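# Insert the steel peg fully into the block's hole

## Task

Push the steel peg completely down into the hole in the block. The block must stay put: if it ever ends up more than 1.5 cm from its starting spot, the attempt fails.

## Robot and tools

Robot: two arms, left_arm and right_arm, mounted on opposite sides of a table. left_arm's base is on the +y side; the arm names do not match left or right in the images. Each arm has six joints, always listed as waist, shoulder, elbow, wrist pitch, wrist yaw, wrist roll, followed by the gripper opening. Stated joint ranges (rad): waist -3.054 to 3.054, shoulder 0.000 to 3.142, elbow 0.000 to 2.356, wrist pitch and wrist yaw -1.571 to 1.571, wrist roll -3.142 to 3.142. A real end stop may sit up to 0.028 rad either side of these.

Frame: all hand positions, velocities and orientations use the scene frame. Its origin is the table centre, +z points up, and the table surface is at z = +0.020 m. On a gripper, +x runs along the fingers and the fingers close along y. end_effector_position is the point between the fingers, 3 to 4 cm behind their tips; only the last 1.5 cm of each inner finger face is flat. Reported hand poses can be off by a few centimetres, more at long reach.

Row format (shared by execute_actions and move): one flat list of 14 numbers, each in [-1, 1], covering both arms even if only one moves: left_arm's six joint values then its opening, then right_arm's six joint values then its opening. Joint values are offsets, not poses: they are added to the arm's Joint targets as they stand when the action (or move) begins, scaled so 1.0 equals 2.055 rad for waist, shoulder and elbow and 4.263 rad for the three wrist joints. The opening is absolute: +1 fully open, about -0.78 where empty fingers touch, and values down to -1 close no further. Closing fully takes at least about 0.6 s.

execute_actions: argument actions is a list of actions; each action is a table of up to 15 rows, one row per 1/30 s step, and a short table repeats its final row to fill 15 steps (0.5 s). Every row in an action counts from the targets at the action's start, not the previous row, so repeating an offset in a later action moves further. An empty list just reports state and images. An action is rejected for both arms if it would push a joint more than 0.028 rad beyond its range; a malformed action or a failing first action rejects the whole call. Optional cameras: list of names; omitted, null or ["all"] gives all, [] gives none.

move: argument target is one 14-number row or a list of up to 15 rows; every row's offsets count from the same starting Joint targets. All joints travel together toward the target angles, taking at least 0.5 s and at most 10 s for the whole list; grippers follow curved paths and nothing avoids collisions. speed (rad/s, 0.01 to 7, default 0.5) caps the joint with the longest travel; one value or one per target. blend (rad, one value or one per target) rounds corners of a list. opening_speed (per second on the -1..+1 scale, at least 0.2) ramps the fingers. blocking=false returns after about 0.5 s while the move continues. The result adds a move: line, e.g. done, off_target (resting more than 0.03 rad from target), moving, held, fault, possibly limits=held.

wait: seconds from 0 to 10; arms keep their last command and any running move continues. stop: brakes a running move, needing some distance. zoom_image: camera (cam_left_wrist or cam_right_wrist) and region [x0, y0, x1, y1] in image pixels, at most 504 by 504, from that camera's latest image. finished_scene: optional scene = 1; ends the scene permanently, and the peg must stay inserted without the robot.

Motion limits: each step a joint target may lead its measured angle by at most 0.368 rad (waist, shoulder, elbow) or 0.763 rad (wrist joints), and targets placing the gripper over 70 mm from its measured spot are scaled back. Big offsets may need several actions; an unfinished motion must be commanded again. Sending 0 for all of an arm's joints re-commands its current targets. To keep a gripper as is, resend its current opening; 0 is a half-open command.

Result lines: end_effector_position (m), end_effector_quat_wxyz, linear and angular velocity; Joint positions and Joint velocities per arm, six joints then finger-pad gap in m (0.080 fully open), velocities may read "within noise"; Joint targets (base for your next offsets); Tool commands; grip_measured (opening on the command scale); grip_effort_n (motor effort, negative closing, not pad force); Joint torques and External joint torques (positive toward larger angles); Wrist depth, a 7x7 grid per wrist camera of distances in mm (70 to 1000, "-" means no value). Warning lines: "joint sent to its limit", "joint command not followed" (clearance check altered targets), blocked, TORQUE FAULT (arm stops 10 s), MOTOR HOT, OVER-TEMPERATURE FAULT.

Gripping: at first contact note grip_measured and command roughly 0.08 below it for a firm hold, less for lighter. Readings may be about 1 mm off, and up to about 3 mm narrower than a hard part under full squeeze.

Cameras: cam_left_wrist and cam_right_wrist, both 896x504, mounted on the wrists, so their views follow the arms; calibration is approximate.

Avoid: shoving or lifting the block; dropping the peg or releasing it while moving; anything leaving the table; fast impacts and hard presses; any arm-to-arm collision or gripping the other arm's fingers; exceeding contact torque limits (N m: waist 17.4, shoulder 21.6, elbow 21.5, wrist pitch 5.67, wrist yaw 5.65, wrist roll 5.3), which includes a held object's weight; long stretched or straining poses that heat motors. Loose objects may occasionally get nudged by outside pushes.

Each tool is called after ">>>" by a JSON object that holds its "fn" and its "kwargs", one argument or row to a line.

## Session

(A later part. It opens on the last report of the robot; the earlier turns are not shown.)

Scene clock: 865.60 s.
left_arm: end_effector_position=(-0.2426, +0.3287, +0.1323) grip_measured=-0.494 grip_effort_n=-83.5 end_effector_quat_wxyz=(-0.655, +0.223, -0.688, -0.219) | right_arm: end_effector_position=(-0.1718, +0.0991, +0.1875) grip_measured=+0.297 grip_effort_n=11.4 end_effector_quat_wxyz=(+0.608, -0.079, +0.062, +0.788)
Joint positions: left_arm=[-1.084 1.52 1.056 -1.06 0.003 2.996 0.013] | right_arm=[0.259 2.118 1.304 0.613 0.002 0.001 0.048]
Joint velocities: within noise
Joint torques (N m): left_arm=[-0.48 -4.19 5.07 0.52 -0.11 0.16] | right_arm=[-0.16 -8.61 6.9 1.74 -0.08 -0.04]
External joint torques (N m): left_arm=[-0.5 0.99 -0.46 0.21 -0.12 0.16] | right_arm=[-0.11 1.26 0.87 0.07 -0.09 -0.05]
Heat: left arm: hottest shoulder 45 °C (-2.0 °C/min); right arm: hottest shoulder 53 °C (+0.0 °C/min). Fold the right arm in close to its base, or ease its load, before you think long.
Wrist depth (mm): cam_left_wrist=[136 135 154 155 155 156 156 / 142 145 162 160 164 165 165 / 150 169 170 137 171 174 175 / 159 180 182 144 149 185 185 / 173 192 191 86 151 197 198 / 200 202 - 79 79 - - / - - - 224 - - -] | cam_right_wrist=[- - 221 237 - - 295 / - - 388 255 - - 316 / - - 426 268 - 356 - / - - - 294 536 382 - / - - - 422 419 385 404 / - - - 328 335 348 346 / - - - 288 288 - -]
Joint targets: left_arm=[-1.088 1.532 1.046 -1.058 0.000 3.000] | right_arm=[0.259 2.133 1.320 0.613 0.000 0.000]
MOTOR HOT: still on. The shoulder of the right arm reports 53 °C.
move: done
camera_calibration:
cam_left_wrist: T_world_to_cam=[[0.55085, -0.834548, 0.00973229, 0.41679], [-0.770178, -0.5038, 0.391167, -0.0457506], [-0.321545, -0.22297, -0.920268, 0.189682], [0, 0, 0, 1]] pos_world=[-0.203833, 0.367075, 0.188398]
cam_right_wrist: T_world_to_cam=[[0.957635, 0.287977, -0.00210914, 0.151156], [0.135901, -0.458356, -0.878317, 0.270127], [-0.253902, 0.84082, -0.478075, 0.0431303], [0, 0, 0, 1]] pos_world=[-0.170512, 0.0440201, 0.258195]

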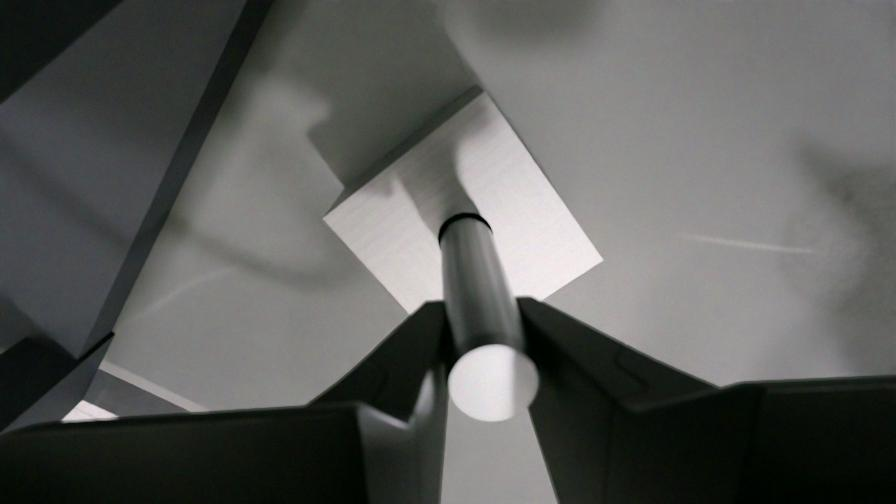

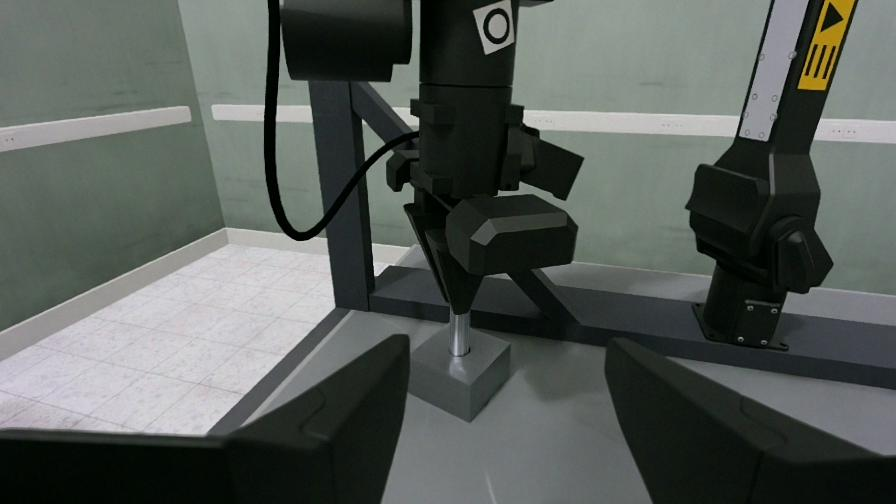

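>>> {"fn": "move", "kwargs": {
  "target": [-0.0009, 0.00146, -0.0005, 0.00012, 0, 0, -0.6, 0, 0, 0, 0, 0, 0, 0.3],
  "speed": 0.05
}}

>>> {"fn": "zoom_image", "kwargs": {
  "camera": "cam_right_wrist",
  "region": [435, 325, 485, 375]
}}

>>> {"fn": "zoom_image", "kwargs": {
  "camera": "cam_left_wrist",
  "region": [430, 200, 510, 280]
}}

Scene clock: 884.07 s.
left_arm: end_effector_position=(-0.2426, +0.3287, +0.1318) grip_measured=-0.494 grip_effort_n=-83.5 end_effector_quat_wxyz=(-0.656, +0.223, -0.687, -0.219) | right_arm: end_effector_position=(-0.1718, +0.0991, +0.1875) grip_measured=+0.297 grip_effort_n=10.9 end_effector_quat_wxyz=(+0.608, -0.079, +0.062, +0.788)
Joint positions: left_arm=[-1.084 1.521 1.055 -1.06 0.003 2.996 0.013] | right_arm=[0.259 2.118 1.304 0.613 0.002 0.001 0.048]
Joint velocities: within noise
Joint torques (N m): left_arm=[-0.51 -4.03 5 0.49 -0.02 0.18] | right_arm=[-0.04 -8.56 7.02 1.7 -0.1 -0.02]
External joint torques (N m): left_arm=[-0.51 1.17 -0.51 0.21 -0.04 0.18] | right_arm=[-0.05 1.45 0.88 0 -0.09 -0.02]
Heat: left arm: hottest shoulder 44 °C (-3.0 °C/min); right arm: hottest shoulder 53 °C (+0.0 °C/min). Fold the right arm in close to its base, or ease its load, before you think long.
Wrist depth (mm): cam_left_wrist=[136 135 154 154 154 156 156 / 141 144 162 159 164 164 165 / 149 168 169 137 171 174 174 / 159 180 181 143 149 185 185 / 171 192 191 86 151 197 197 / 199 202 - 79 79 - - / - - - 222 - - -] | cam_right_wrist=[- - 220 237 - - 294 / - - 389 254 - - 314 / - - - 269 - 358 - / - - - 294 530 383 - / - - - 427 420 387 405 / - - - 329 337 347 347 / - - - 287 287 - -]
Joint targets: left_arm=[-1.090 1.534 1.045 -1.057 0.000 3.000] | right_arm=[0.259 2.133 1.320 0.613 0.000 0.000]
MOTOR HOT: still on. The shoulder of the right arm reports 53 °C.
move: done
camera_calibration:
cam_left_wrist: T_world_to_cam=[[0.550474, -0.834793, 0.00990556, 0.416829], [-0.770947, -0.503749, 0.389716, -0.0455683], [-0.320343, -0.222165, -0.920882, 0.189349], [0, 0, 0, 1]] pos_world=[-0.203928, 0.367078, 0.187998]
cam_right_wrist: T_world_to_cam=[[0.957635, 0.287977, -0.00210914, 0.151156], [0.135901, -0.458356, -0.878317, 0.270127], [-0.253902, 0.84082, -0.478075, 0.0431303], [0, 0, 0, 1]] pos_world=[-0.170512, 0.0440201, 0.258195]

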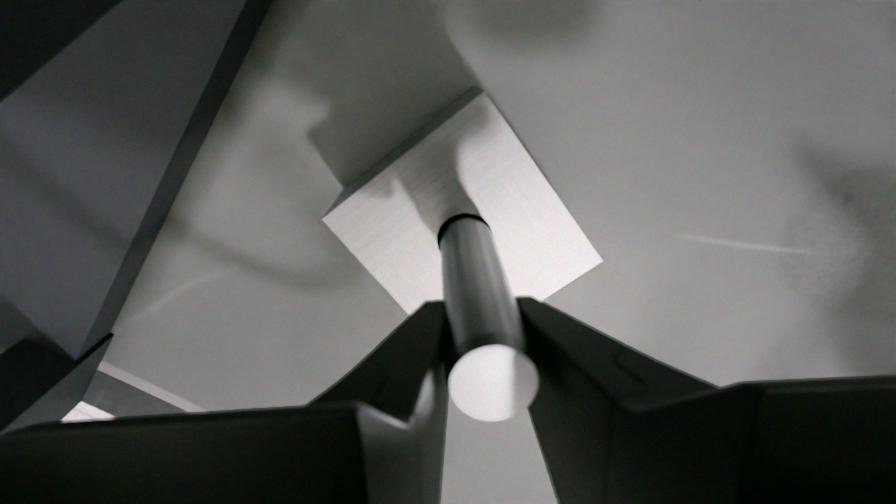

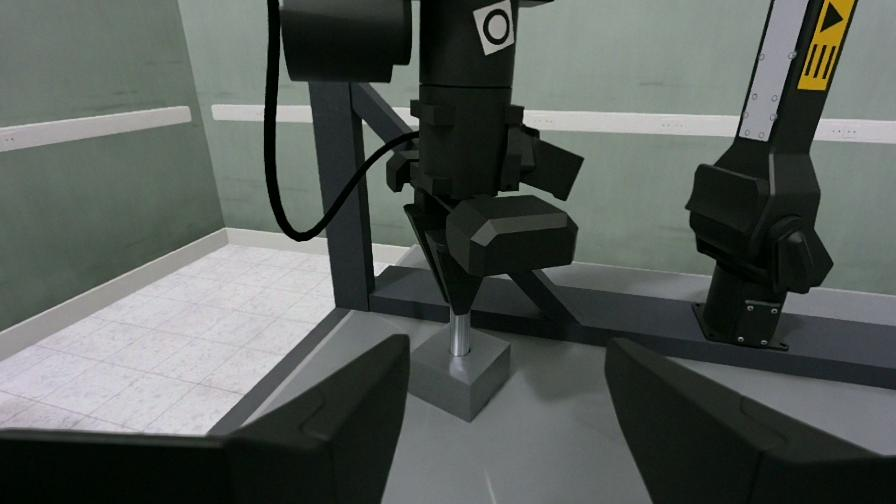

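Scaled by 10.080 from the camera's 896x504 image, which has a finer 1280x720 frame.

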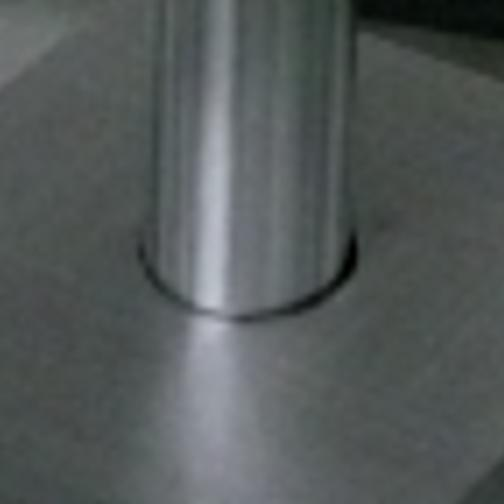

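Scaled by 6.300 from the camera's 896x504 image, which has a finer 1280x720 frame.

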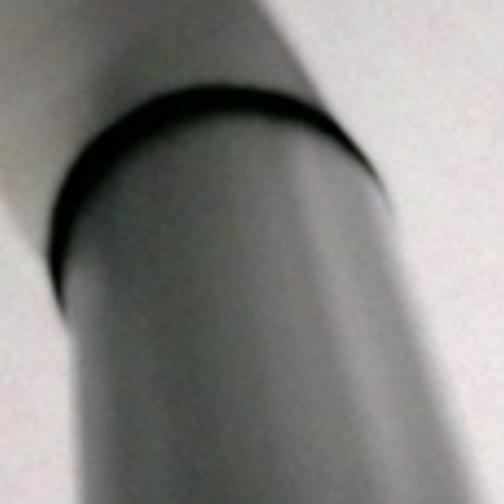

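>>> {"fn": "zoom_image", "kwargs": {
  "camera": "cam_right_wrist",
  "region": [445, 375, 495, 425]
}}

>>> {"fn": "zoom_image", "kwargs": {
  "camera": "cam_right_wrist",
  "region": [485, 335, 535, 385]
}}

Scaled by 10.080 from the camera's 896x504 image, which has a finer 1280x720 frame.

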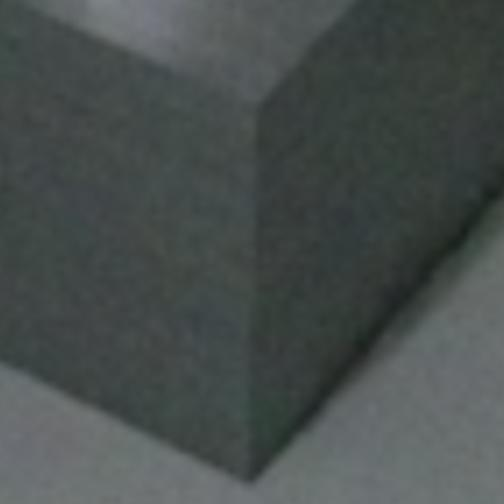

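Scaled by 10.080 from the camera's 896x504 image, which has a finer 1280x720 frame.

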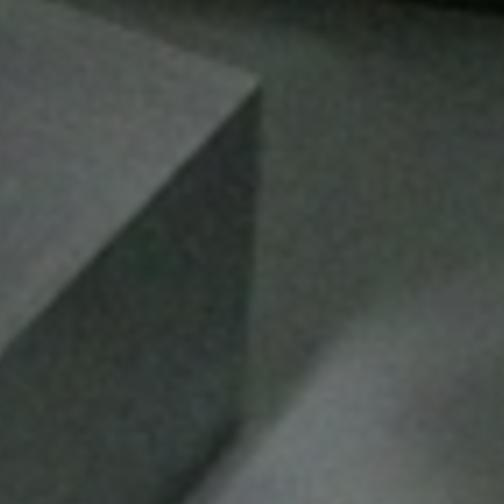

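>>> {"fn": "zoom_image", "kwargs": {
  "camera": "cam_left_wrist",
  "region": [432, 205, 472, 245]
}}

>>> {"fn": "zoom_image", "kwargs": {
  "camera": "cam_left_wrist",
  "region": [465, 215, 505, 255]
}}

Scaled by 12.600 from the camera's 896x504 image, which has a finer 1280x720 frame.

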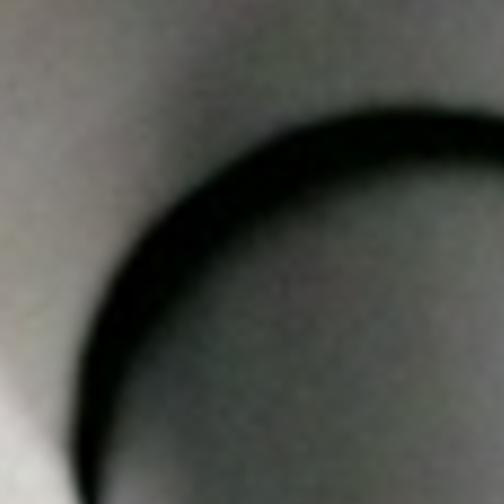

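Scaled by 12.600 from the camera's 896x504 image, which has a finer 1280x720 frame.

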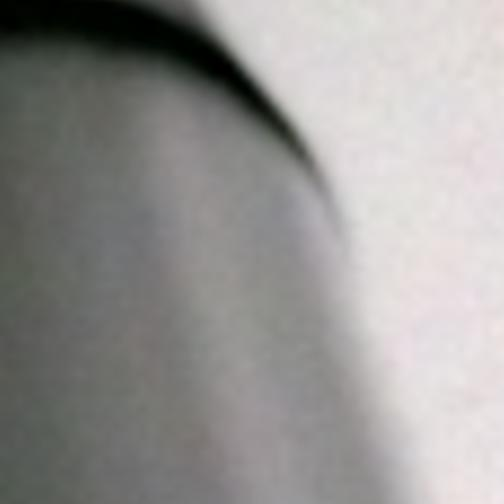

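>>> {"fn": "move", "kwargs": {
  "target": [-0.00146, 0.0007, -0.00015, 0, 0, 0, -0.6, 0, 0, 0, 0, 0, 0, 0.3],
  "speed": 0.05
}}

>>> {"fn": "zoom_image", "kwargs": {
  "camera": "cam_right_wrist",
  "region": [435, 325, 485, 375]
}}

>>> {"fn": "zoom_image", "kwargs": {
  "camera": "cam_left_wrist",
  "region": [430, 200, 510, 280]
}}

Scene clock: 953.43 s.
left_arm: end_effector_position=(-0.2426, +0.3287, +0.1316) grip_measured=-0.494 grip_effort_n=-83.5 end_effector_quat_wxyz=(-0.656, +0.223, -0.687, -0.219) | right_arm: end_effector_position=(-0.1718, +0.0991, +0.1875) grip_measured=+0.297 grip_effort_n=10.9 end_effector_quat_wxyz=(+0.608, -0.079, +0.062, +0.788)
Joint positions: left_arm=[-1.084 1.522 1.055 -1.06 0.003 2.996 0.013] | right_arm=[0.259 2.118 1.304 0.613 0.002 0.001 0.048]
Joint velocities: within noise
Joint torques (N m): left_arm=[-0.76 -3.89 4.94 0.47 -0.06 0.18] | right_arm=[-0.22 -8.72 6.85 1.67 -0.02 -0.11]
External joint torques (N m): left_arm=[-0.77 1.3 -0.56 0.18 -0.07 0.18] | right_arm=[-0.26 1.32 0.7 -0.03 -0.02 -0.11]
Heat: left arm: hottest shoulder 43 °C (-1.0 °C/min); right arm: hottest shoulder 54 °C (+1.0 °C/min). Fold the right arm in close to its base, or ease its load, before you think long.
Wrist depth (mm): cam_left_wrist=[135 135 154 154 155 156 156 / 141 145 161 159 163 164 164 / 149 168 169 136 171 173 174 / 159 180 181 143 147 184 185 / 170 192 191 86 151 196 197 / 198 202 - 79 79 - - / - - - 223 - - -] | cam_right_wrist=[- - 220 236 - - 293 / - - 390 253 - - 315 / - - - 270 - 360 - / - - - 295 534 382 - / - - - 425 420 385 403 / - - - 329 336 347 346 / - - - 288 287 - -]
Joint targets: left_arm=[-1.093 1.536 1.045 -1.057 0.000 3.000] | right_arm=[0.259 2.133 1.320 0.613 0.000 0.000]
MOTOR HOT: still on. The shoulder of the right arm reports 54 °C.
move: done
camera_calibration:
cam_left_wrist: T_world_to_cam=[[0.550171, -0.834993, 0.00998907, 0.416825], [-0.771376, -0.5036, 0.389058, -0.0455451], [-0.31983, -0.221754, -0.921159, 0.189263], [0, 0, 0, 1]] pos_world=[-0.203925, 0.367079, 0.187897]
cam_right_wrist: T_world_to_cam=[[0.957635, 0.287977, -0.00210914, 0.151156], [0.135901, -0.458356, -0.878317, 0.270127], [-0.253902, 0.84082, -0.478075, 0.0431303], [0, 0, 0, 1]] pos_world=[-0.170512, 0.0440201, 0.258195]

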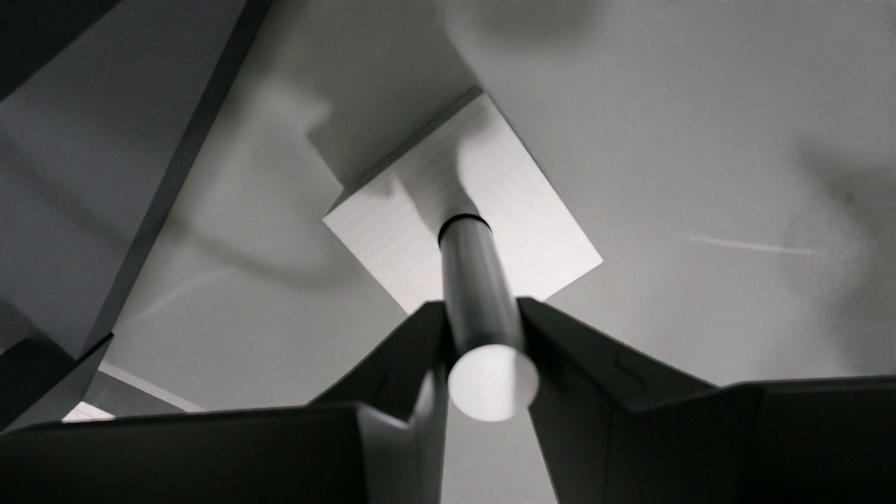

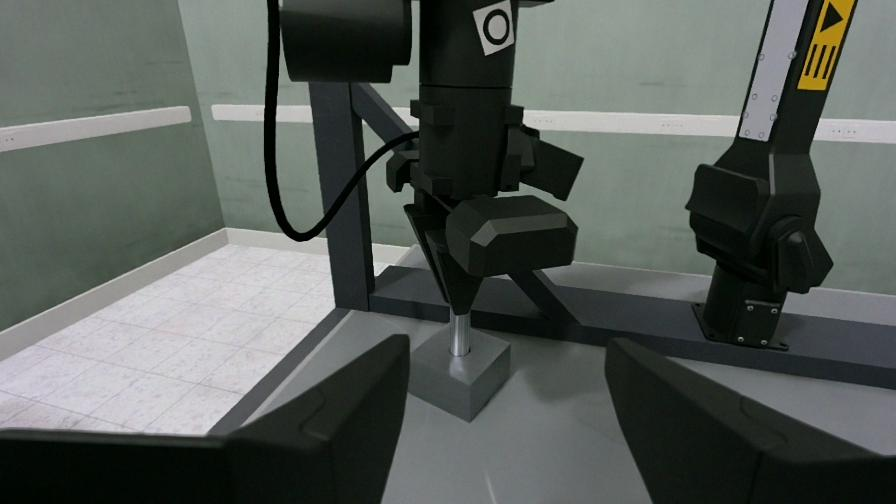

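Scaled by 10.080 from the camera's 896x504 image, which has a finer 1280x720 frame.

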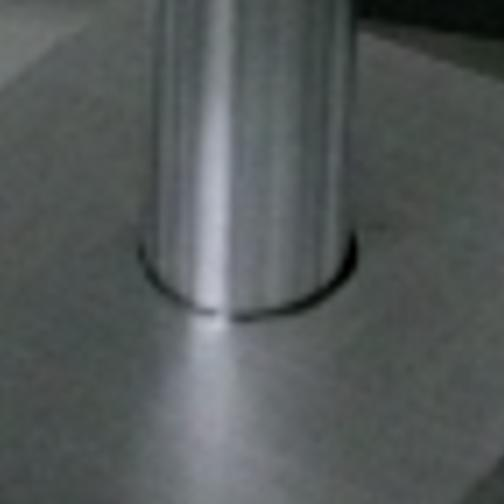

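Scaled by 6.300 from the camera's 896x504 image, which has a finer 1280x720 frame.

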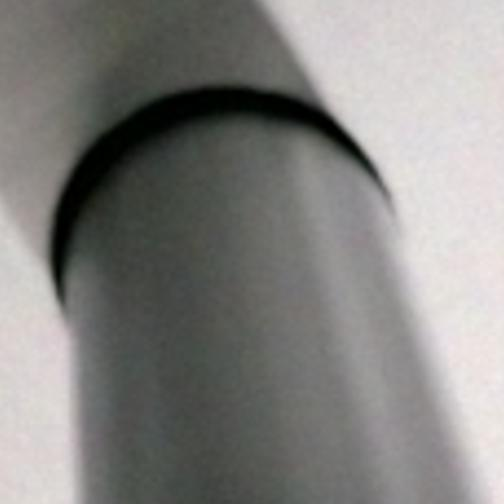

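>>> {"fn": "move", "kwargs": {
  "target": [-0.00146, 0, 0, 0, 0, 0, -0.6, 0, 0, 0, 0, 0, 0, 0.3],
  "speed": 0.05
}}

>>> {"fn": "zoom_image", "kwargs": {
  "camera": "cam_right_wrist",
  "region": [435, 325, 485, 375]
}}

>>> {"fn": "zoom_image", "kwargs": {
  "camera": "cam_left_wrist",
  "region": [430, 200, 510, 280]
}}

Scene clock: 958.90 s.
left_arm: end_effector_position=(-0.2427, +0.3290, +0.1316) grip_measured=-0.494 grip_effort_n=-83.5 end_effector_quat_wxyz=(-0.656, +0.222, -0.687, -0.219) | right_arm: end_effector_position=(-0.1718, +0.0991, +0.1875) grip_measured=+0.297 grip_effort_n=11.4 end_effector_quat_wxyz=(+0.608, -0.079, +0.062, +0.788)
Joint positions: left_arm=[-1.085 1.522 1.055 -1.06 0.003 2.997 0.013] | right_arm=[0.259 2.118 1.304 0.613 0.002 0.001 0.048]
Joint velocities: within noise
Joint torques (N m): left_arm=[-1.14 -4.06 5.13 0.48 -0.06 0.08] | right_arm=[-0.21 -8.82 7.06 1.69 -0.03 -0.08]
External joint torques (N m): left_arm=[-1.13 1.14 -0.44 0.16 -0.07 0.08] | right_arm=[-0.19 1.23 0.9 -0.02 -0.03 -0.08]
Heat: left arm: hottest shoulder 43 °C (-1.0 °C/min); right arm: hottest shoulder 54 °C (+0.0 °C/min). Fold the right arm in close to its base, or ease its load, before you think long.
Wrist depth (mm): cam_left_wrist=[135 135 153 154 155 155 156 / 142 145 161 159 163 164 165 / 150 168 169 137 171 174 174 / 159 180 181 143 147 184 185 / 171 193 191 86 150 196 197 / 199 202 - 79 79 - - / - - - 223 - - -] | cam_right_wrist=[- - 221 236 - - 294 / - - 389 253 - - 316 / - - - 268 - 358 - / - - - 295 535 381 - / - - - 421 416 387 402 / - - - 328 334 348 345 / - - - 288 287 - -]
Joint targets: left_arm=[-1.096 1.536 1.045 -1.057 0.000 3.000] | right_arm=[0.259 2.133 1.320 0.613 0.000 0.000]
MOTOR HOT: still on. The shoulder of the right arm reports 54 °C.
move: done
camera_calibration:
cam_left_wrist: T_world_to_cam=[[0.548915, -0.835818, 0.00998265, 0.417096], [-0.77215, -0.502456, 0.389002, -0.046088], [-0.320119, -0.221237, -0.921183, 0.189032], [0, 0, 0, 1]] pos_world=[-0.204025, 0.36728, 0.187897]
cam_right_wrist: T_world_to_cam=[[0.957635, 0.287977, -0.00210914, 0.151156], [0.135901, -0.458356, -0.878317, 0.270127], [-0.253902, 0.84082, -0.478075, 0.0431303], [0, 0, 0, 1]] pos_world=[-0.170512, 0.0440201, 0.258195]

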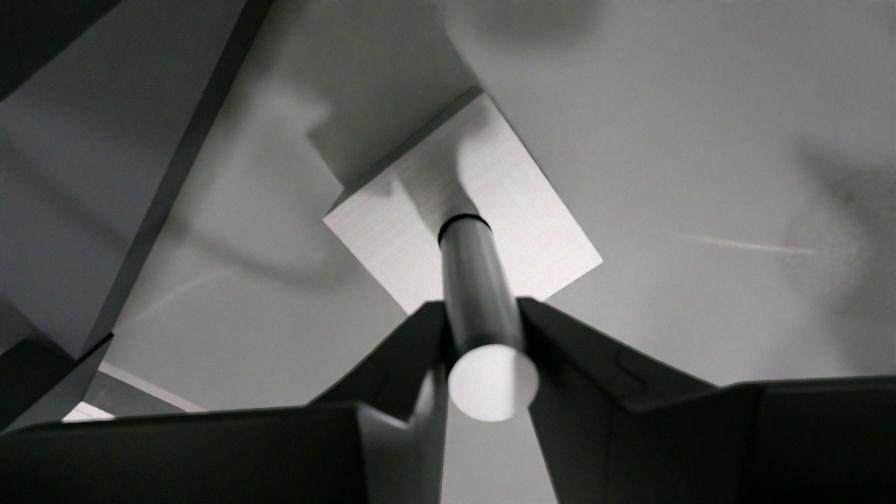

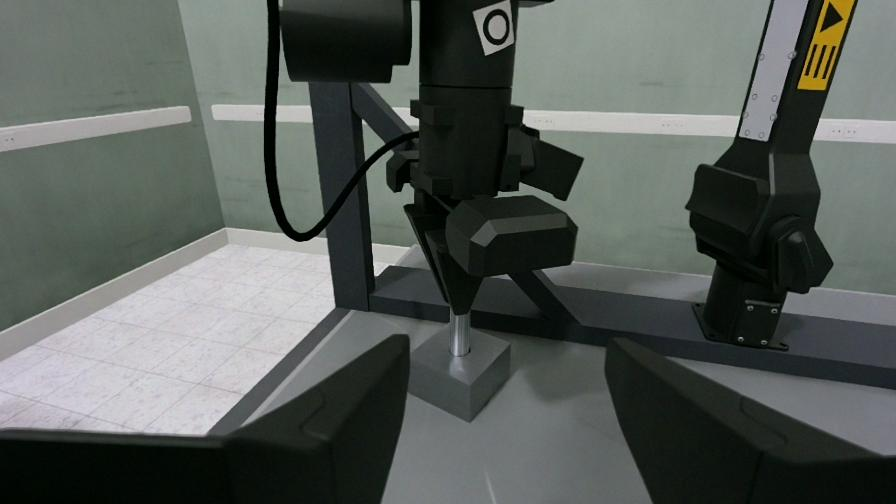

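Scaled by 10.080 from the camera's 896x504 image, which has a finer 1280x720 frame.

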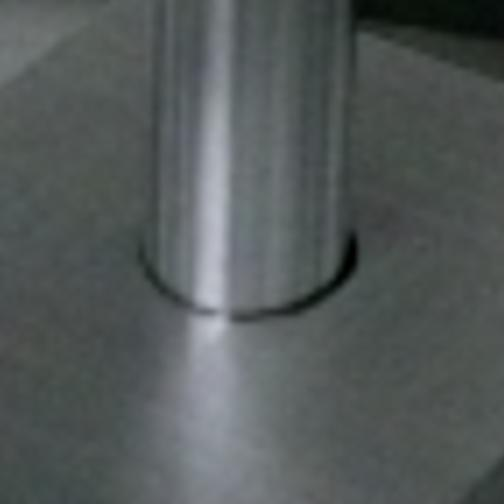

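Scaled by 6.300 from the camera's 896x504 image, which has a finer 1280x720 frame.

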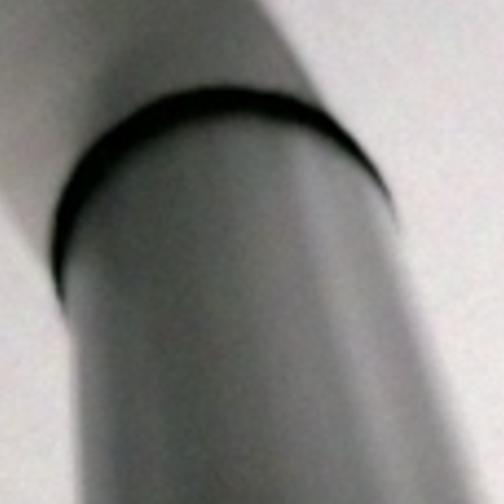

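>>> {"fn": "move", "kwargs": {
  "target": [-0.00146, 0, 0, 0, 0, 0, -0.6, 0, 0, 0, 0, 0, 0, 0.3],
  "speed": 0.05
}}

>>> {"fn": "zoom_image", "kwargs": {
  "camera": "cam_left_wrist",
  "region": [430, 200, 510, 280]
}}

Scene clock: 987.90 s.
left_arm: end_effector_position=(-0.2429, +0.3294, +0.1316) grip_measured=-0.494 grip_effort_n=-83.5 end_effector_quat_wxyz=(-0.656, +0.222, -0.687, -0.218) | right_arm: end_effector_position=(-0.1718, +0.0991, +0.1875) grip_measured=+0.297 grip_effort_n=11.4 end_effector_quat_wxyz=(+0.608, -0.079, +0.062, +0.788)
Joint positions: left_arm=[-1.087 1.522 1.055 -1.06 0.003 2.997 0.013] | right_arm=[0.259 2.118 1.304 0.613 0.002 0.001 0.048]
Joint velocities: within noise
Joint torques (N m): left_arm=[-1.12 -4.15 5.16 0.46 -0.1 0.11] | right_arm=[-0.1 -8.81 6.76 1.74 -0.04 -0.03]
External joint torques (N m): left_arm=[-1.14 1.06 -0.41 0.13 -0.11 0.12] | right_arm=[-0.06 1.13 0.66 0.06 -0.04 -0.04]
Heat: left arm: hottest shoulder 43 °C (+0.0 °C/min); right arm: hottest shoulder 54 °C (+0.0 °C/min). Fold the right arm in close to its base, or ease its load, before you think long.
Wrist depth (mm): cam_left_wrist=[136 135 154 154 155 155 156 / 141 145 162 159 163 164 165 / 149 169 169 137 171 174 174 / 159 180 181 143 148 184 185 / 171 192 190 86 150 196 197 / 199 202 - 79 79 - - / - - - 222 - - -] | cam_right_wrist=[- - 220 236 - - 294 / - - 388 253 - - 317 / - - - 267 - 357 - / - - - 295 530 383 - / - - - 424 417 385 404 / - - - 329 335 345 347 / - - - 288 287 - -]
Joint targets: left_arm=[-1.099 1.536 1.045 -1.057 0.000 3.000] | right_arm=[0.259 2.133 1.320 0.613 0.000 0.000]
MOTOR HOT: still on. The shoulder of the right arm reports 54 °C.
move: done
camera_calibration:
cam_left_wrist: T_world_to_cam=[[0.547622, -0.836665, 0.0100244, 0.417442], [-0.772913, -0.501233, 0.389063, -0.0466305], [-0.320491, -0.220808, -0.921157, 0.188827], [0, 0, 0, 1]] pos_world=[-0.204124, 0.367581, 0.187897]
cam_right_wrist: T_world_to_cam=[[0.957635, 0.287977, -0.00210914, 0.151156], [0.135901, -0.458356, -0.878317, 0.270127], [-0.253902, 0.84082, -0.478075, 0.0431303], [0, 0, 0, 1]] pos_world=[-0.170512, 0.0440201, 0.258195]

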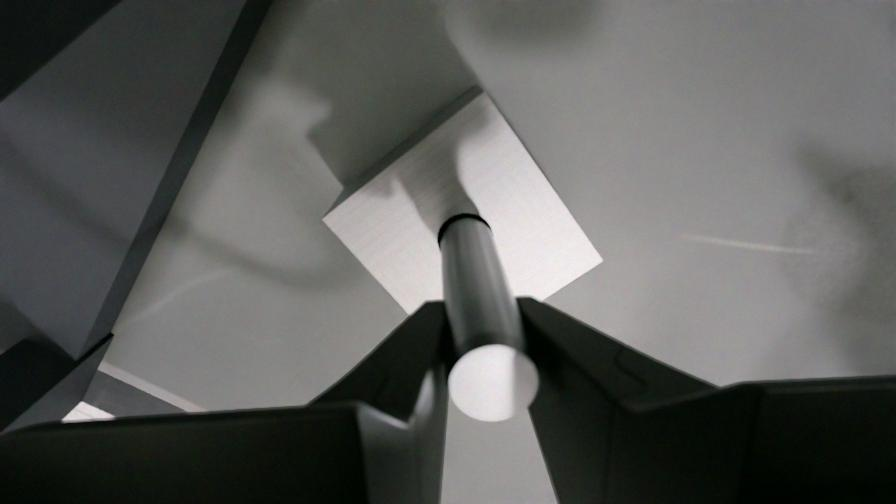

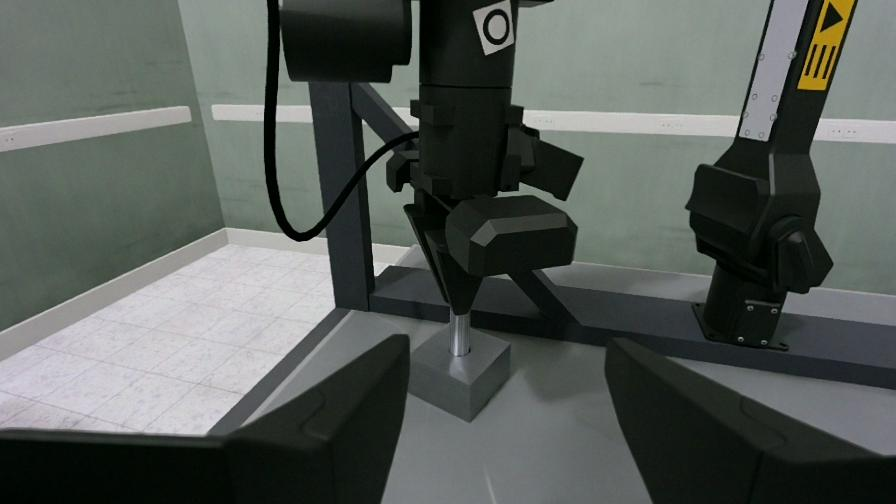

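Scaled by 6.300 from the camera's 896x504 image, which has a finer 1280x720 frame.

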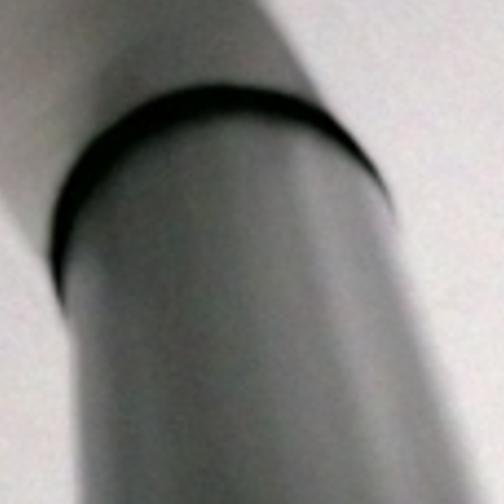

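>>> {"fn": "zoom_image", "kwargs": {
  "camera": "cam_right_wrist",
  "region": [435, 325, 485, 375]
}}

>>> {"fn": "zoom_image", "kwargs": {
  "camera": "cam_right_wrist",
  "region": [445, 375, 495, 425]
}}

>>> {"fn": "zoom_image", "kwargs": {
  "camera": "cam_right_wrist",
  "region": [485, 335, 535, 385]
}}

Scaled by 10.080 from the camera's 896x504 image, which has a finer 1280x720 frame.

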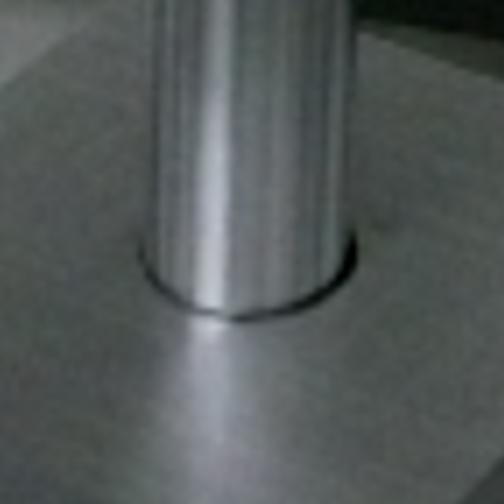

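Scaled by 10.080 from the camera's 896x504 image, which has a finer 1280x720 frame.

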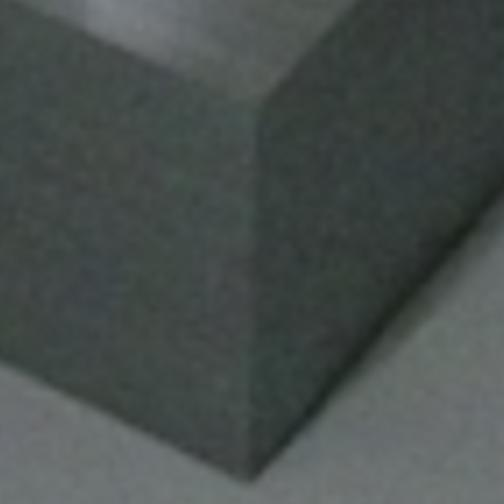

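Scaled by 10.080 from the camera's 896x504 image, which has a finer 1280x720 frame.

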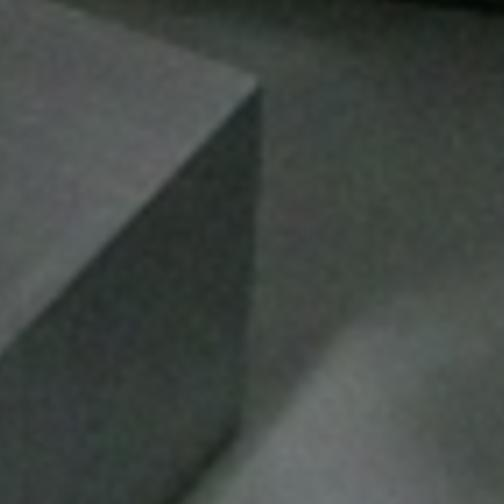

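>>> {"fn": "zoom_image", "kwargs": {
  "camera": "cam_left_wrist",
  "region": [430, 230, 460, 260]
}}

>>> {"fn": "zoom_image", "kwargs": {
  "camera": "cam_left_wrist",
  "region": [480, 225, 510, 255]
}}

Scaled by 16.800 from the camera's 896x504 image, which has a finer 1280x720 frame.

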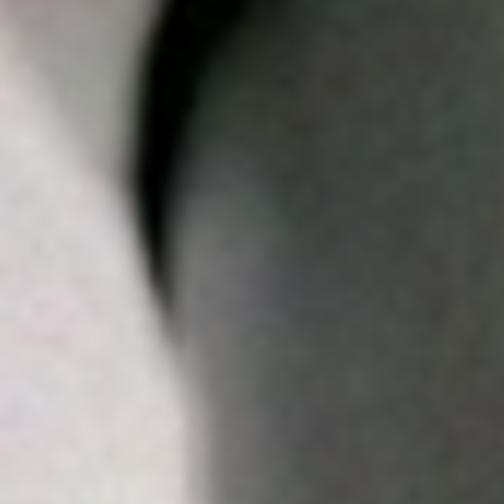

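Scaled by 16.800 from the camera's 896x504 image, which has a finer 1280x720 frame.

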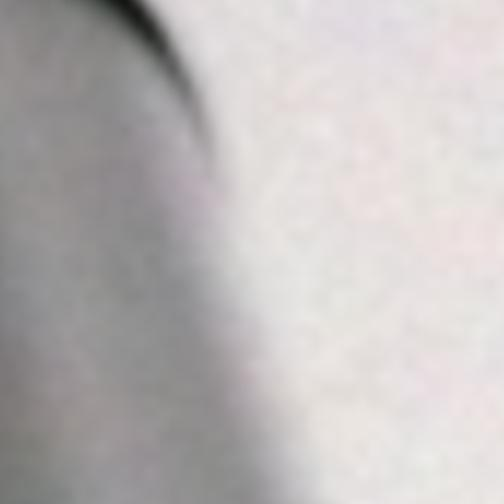

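>>> {"fn": "move", "kwargs": {
  "target": [
    [0, 0, 0.0085, 0, 0, 0, -0.6, 0, 0, 0, 0, 0, 0, 0.3],
    [0, 0, 0.0150, -0.0042, 0, 0, -0.6, 0, 0, 0, 0, 0, 0, 0.3]
  ],
  "speed": 0.05
}}

>>> {"fn": "zoom_image", "kwargs": {
  "camera": "cam_right_wrist",
  "region": [435, 325, 485, 375]
}}

>>> {"fn": "zoom_image", "kwargs": {
  "camera": "cam_left_wrist",
  "region": [430, 200, 510, 280]
}}

Scene clock: 1062.50 s.
left_arm: end_effector_position=(-0.2425, +0.3296, +0.1329) grip_measured=-0.494 grip_effort_n=-83.5 end_effector_quat_wxyz=(-0.659, +0.222, -0.685, -0.217) | right_arm: end_effector_position=(-0.1718, +0.0991, +0.1875) grip_measured=+0.297 grip_effort_n=11.4 end_effector_quat_wxyz=(+0.608, -0.079, +0.062, +0.788)
Joint positions: left_arm=[-1.089 1.526 1.065 -1.073 0 2.997 0.013] | right_arm=[0.259 2.118 1.304 0.613 0.002 0.001 0.048]
Joint velocities: within noise
Joint torques (N m): left_arm=[-1.02 -4.45 7.84 0.11 0.03 0.19] | right_arm=[-0.05 -8.83 6.8 1.69 -0.02 -0.1]
External joint torques (N m): left_arm=[-1.03 0.76 2.29 -0.2 0.02 0.19] | right_arm=[-0.12 1.14 0.69 0.01 -0.01 -0.1]
Heat: left arm: hottest shoulder 42 °C (-1.0 °C/min); right arm: hottest shoulder 55 °C (+1.0 °C/min). Fold the right arm in close to its base, or ease its load, before you think long.
Wrist depth (mm): cam_left_wrist=[137 136 155 155 156 157 158 / 142 144 163 162 165 165 167 / 150 168 170 138 172 175 176 / 159 180 180 143 150 185 187 / 171 192 191 86 152 197 199 / 197 202 - 79 79 - - / - - - 223 - - -] | cam_right_wrist=[- - 221 236 - - 292 / - - 385 252 - - - / - - 422 269 - 356 - / - - - 295 533 382 - / - - - 424 417 384 402 / - - - 328 336 348 347 / - - - 288 287 - -]
Joint targets: left_arm=[-1.099 1.536 1.075 -1.075 0.000 3.000] | right_arm=[0.259 2.133 1.320 0.613 0.000 0.000]
MOTOR HOT: still on. The shoulder of the right arm reports 55 °C.
move: done
camera_calibration:
cam_left_wrist: T_world_to_cam=[[0.545677, -0.837881, 0.0138565, 0.416874], [-0.777313, -0.499914, 0.38193, -0.0472826], [-0.313085, -0.219181, -0.924087, 0.191769], [0, 0, 0, 1]] pos_world=[-0.204192, 0.367686, 0.189493]
cam_right_wrist: T_world_to_cam=[[0.957635, 0.287977, -0.00210914, 0.151156], [0.135901, -0.458356, -0.878317, 0.270127], [-0.253902, 0.84082, -0.478075, 0.0431303], [0, 0, 0, 1]] pos_world=[-0.170512, 0.0440201, 0.258195]

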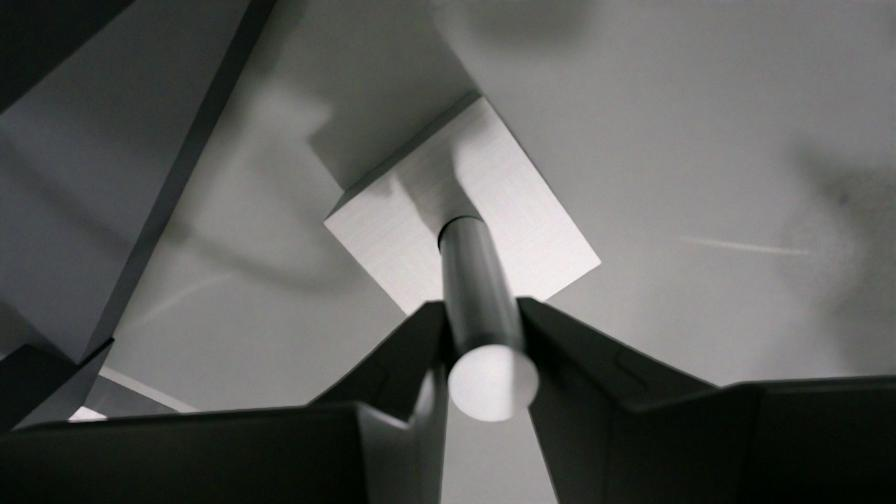

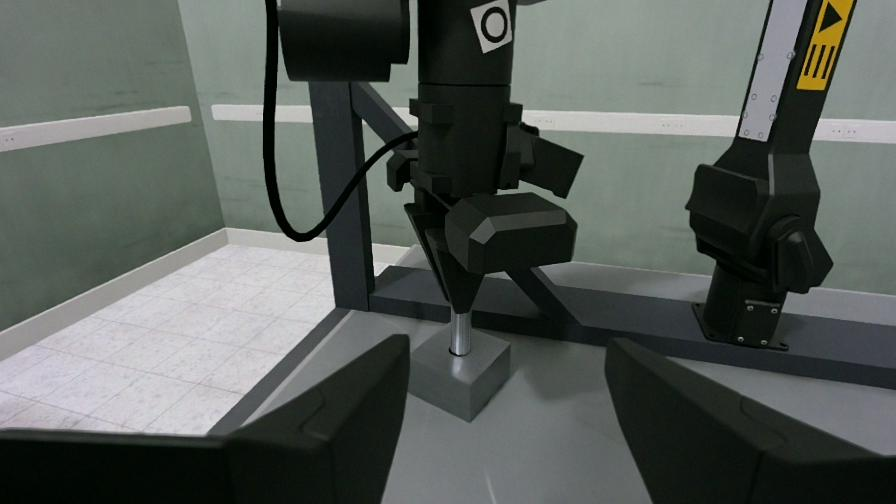

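Scaled by 10.080 from the camera's 896x504 image, which has a finer 1280x720 frame.

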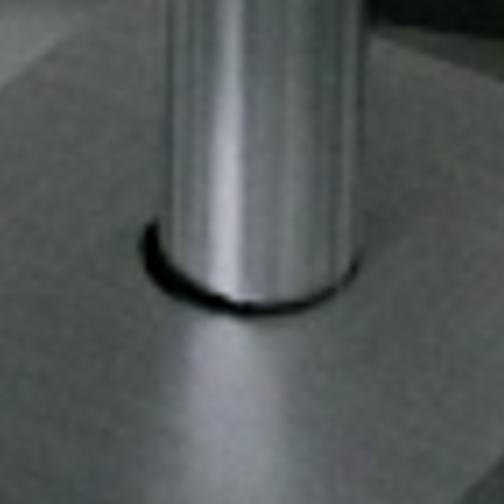

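Scaled by 6.300 from the camera's 896x504 image, which has a finer 1280x720 frame.

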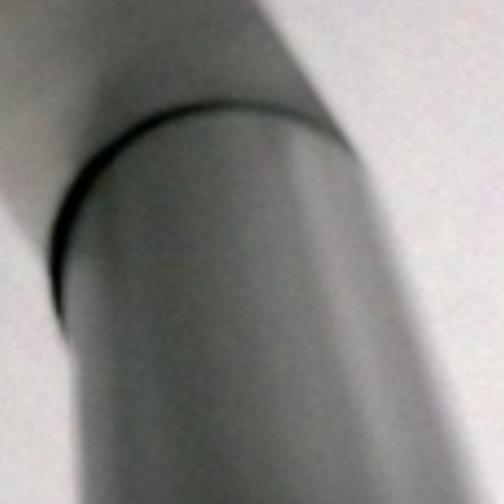

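>>> {"fn": "move", "kwargs": {
  "target": [-0.00136, 0, 0, 0.00155, 0, 0, -0.6, 0, 0, 0, 0, 0, 0, 0.3],
  "speed": 0.05
}}

>>> {"fn": "zoom_image", "kwargs": {
  "camera": "cam_right_wrist",
  "region": [435, 325, 485, 375]
}}

>>> {"fn": "zoom_image", "kwargs": {
  "camera": "cam_left_wrist",
  "region": [430, 200, 510, 280]
}}

Scene clock: 1078.30 s.
left_arm: end_effector_position=(-0.2428, +0.3298, +0.1330) grip_measured=-0.494 grip_effort_n=-83.5 end_effector_quat_wxyz=(-0.659, +0.221, -0.685, -0.216) | right_arm: end_effector_position=(-0.1718, +0.0991, +0.1875) grip_measured=+0.297 grip_effort_n=11.4 end_effector_quat_wxyz=(+0.608, -0.079, +0.062, +0.788)
Joint positions: left_arm=[-1.09 1.526 1.065 -1.073 -0.001 2.998 0.013] | right_arm=[0.259 2.118 1.304 0.613 0.002 0.001 0.048]
Joint velocities: within noise
Joint torques (N m): left_arm=[-0.99 -4.37 7.76 0.58 0.08 0.07] | right_arm=[0.15 -8.64 6.96 1.73 -0.04 -0.1]
External joint torques (N m): left_arm=[-0.97 0.86 2.22 0.28 0.06 0.07] | right_arm=[0.19 1.18 0.95 0.08 -0.05 -0.1]
Heat: left arm: hottest elbow 44 °C (+2.0 °C/min); right arm: hottest shoulder 55 °C (+0.0 °C/min). Fold the right arm in close to its base, or ease its load, before you think long.
Wrist depth (mm): cam_left_wrist=[137 136 155 155 156 157 158 / 143 144 163 162 165 166 167 / 150 167 170 138 172 177 176 / 159 181 180 143 151 185 186 / 171 192 191 86 152 199 199 / 196 202 - 79 79 - - / - - - 224 - - -] | cam_right_wrist=[- - 221 237 - - 293 / - - 386 252 - - - / - - 425 268 - 359 - / - - - 296 534 382 - / - - - 422 419 385 405 / - - - 329 334 344 345 / - - - 288 286 - -]
Joint targets: left_arm=[-1.102 1.536 1.075 -1.069 0.000 3.000] | right_arm=[0.259 2.133 1.320 0.613 0.000 0.000]
MOTOR HOT: still on. The shoulder of the right arm reports 55 °C.
move: done
camera_calibration:
cam_left_wrist: T_world_to_cam=[[0.543833, -0.839068, 0.0145535, 0.41699], [-0.778297, -0.497807, 0.382678, -0.0485457], [-0.313848, -0.21944, -0.923767, 0.191698], [0, 0, 0, 1]] pos_world=[-0.204392, 0.367783, 0.189593]
cam_right_wrist: T_world_to_cam=[[0.957635, 0.287977, -0.00210914, 0.151156], [0.135901, -0.458356, -0.878317, 0.270127], [-0.253902, 0.84082, -0.478075, 0.0431303], [0, 0, 0, 1]] pos_world=[-0.170512, 0.0440201, 0.258195]

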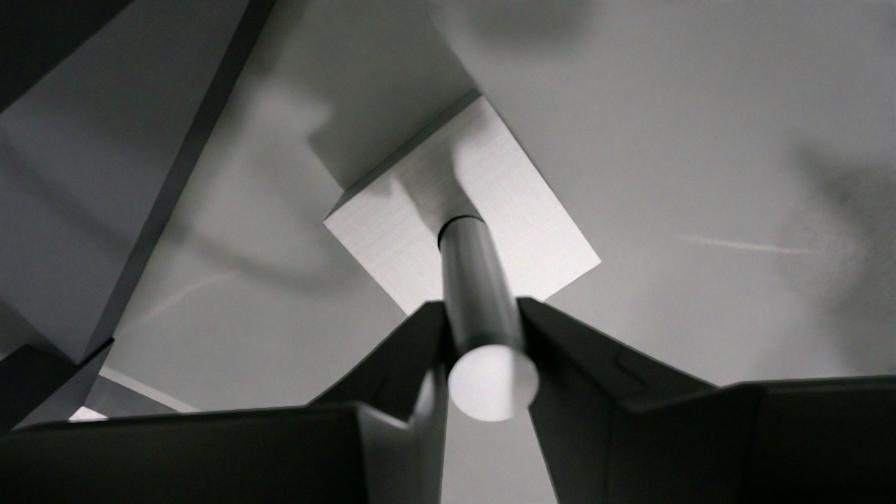

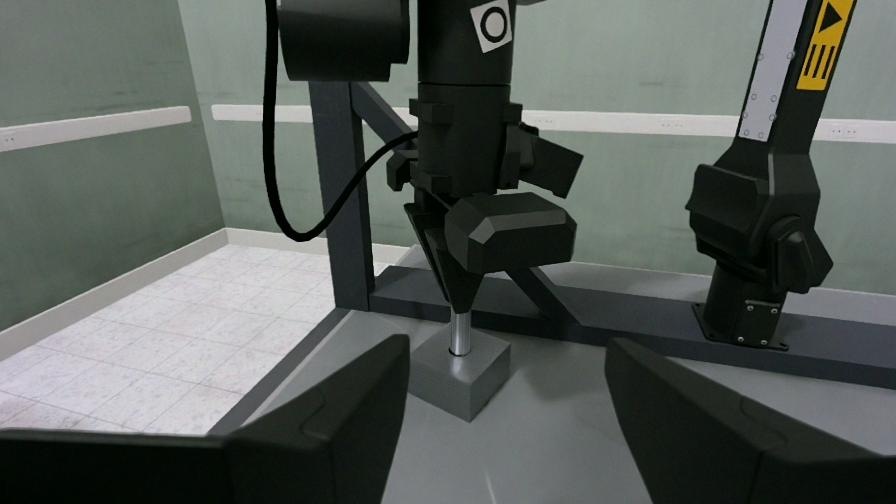

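Scaled by 10.080 from the camera's 896x504 image, which has a finer 1280x720 frame.

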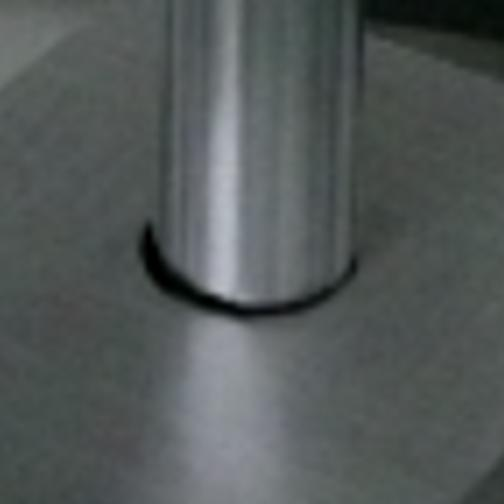

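Scaled by 6.300 from the camera's 896x504 image, which has a finer 1280x720 frame.

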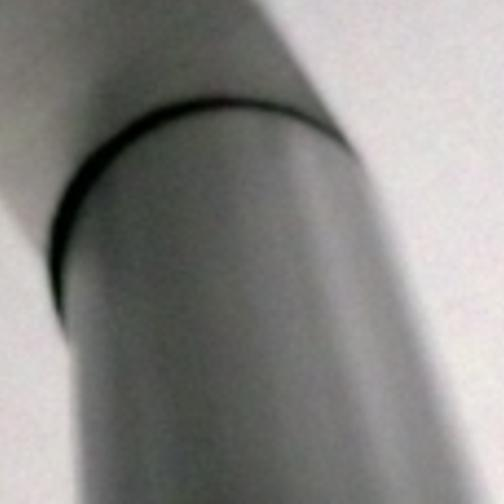

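>>> {"fn": "zoom_image", "kwargs": {
  "camera": "cam_left_wrist",
  "region": [475, 215, 515, 255]
}}

>>> {"fn": "zoom_image", "kwargs": {
  "camera": "cam_left_wrist",
  "region": [425, 225, 465, 265]
}}

>>> {"fn": "zoom_image", "kwargs": {
  "camera": "cam_left_wrist",
  "region": [425, 270, 525, 370]
}}

Scaled by 12.600 from the camera's 896x504 image, which has a finer 1280x720 frame.

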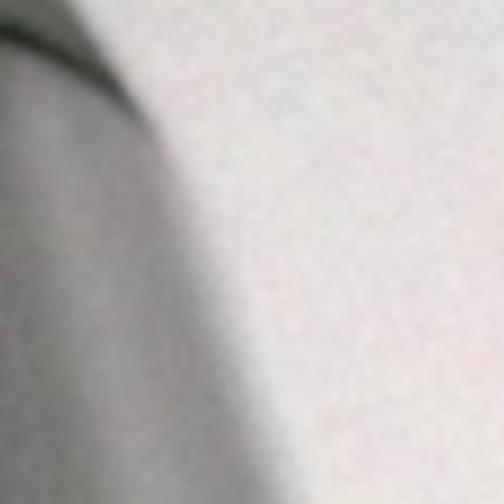

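Scaled by 12.600 from the camera's 896x504 image, which has a finer 1280x720 frame.

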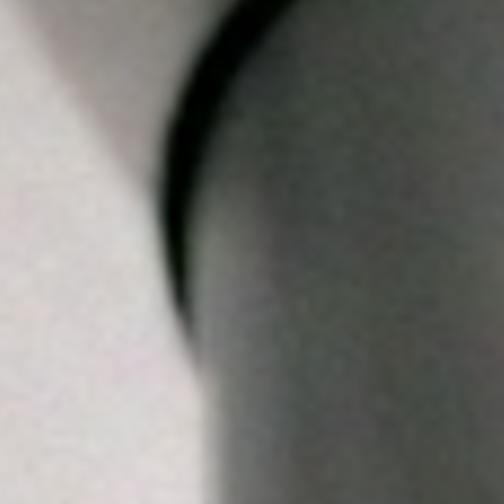

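Scaled by 5.040 from the camera's 896x504 image, which has a finer 1280x720 frame.

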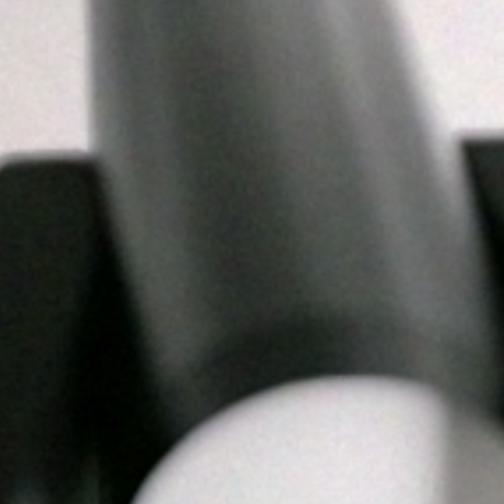

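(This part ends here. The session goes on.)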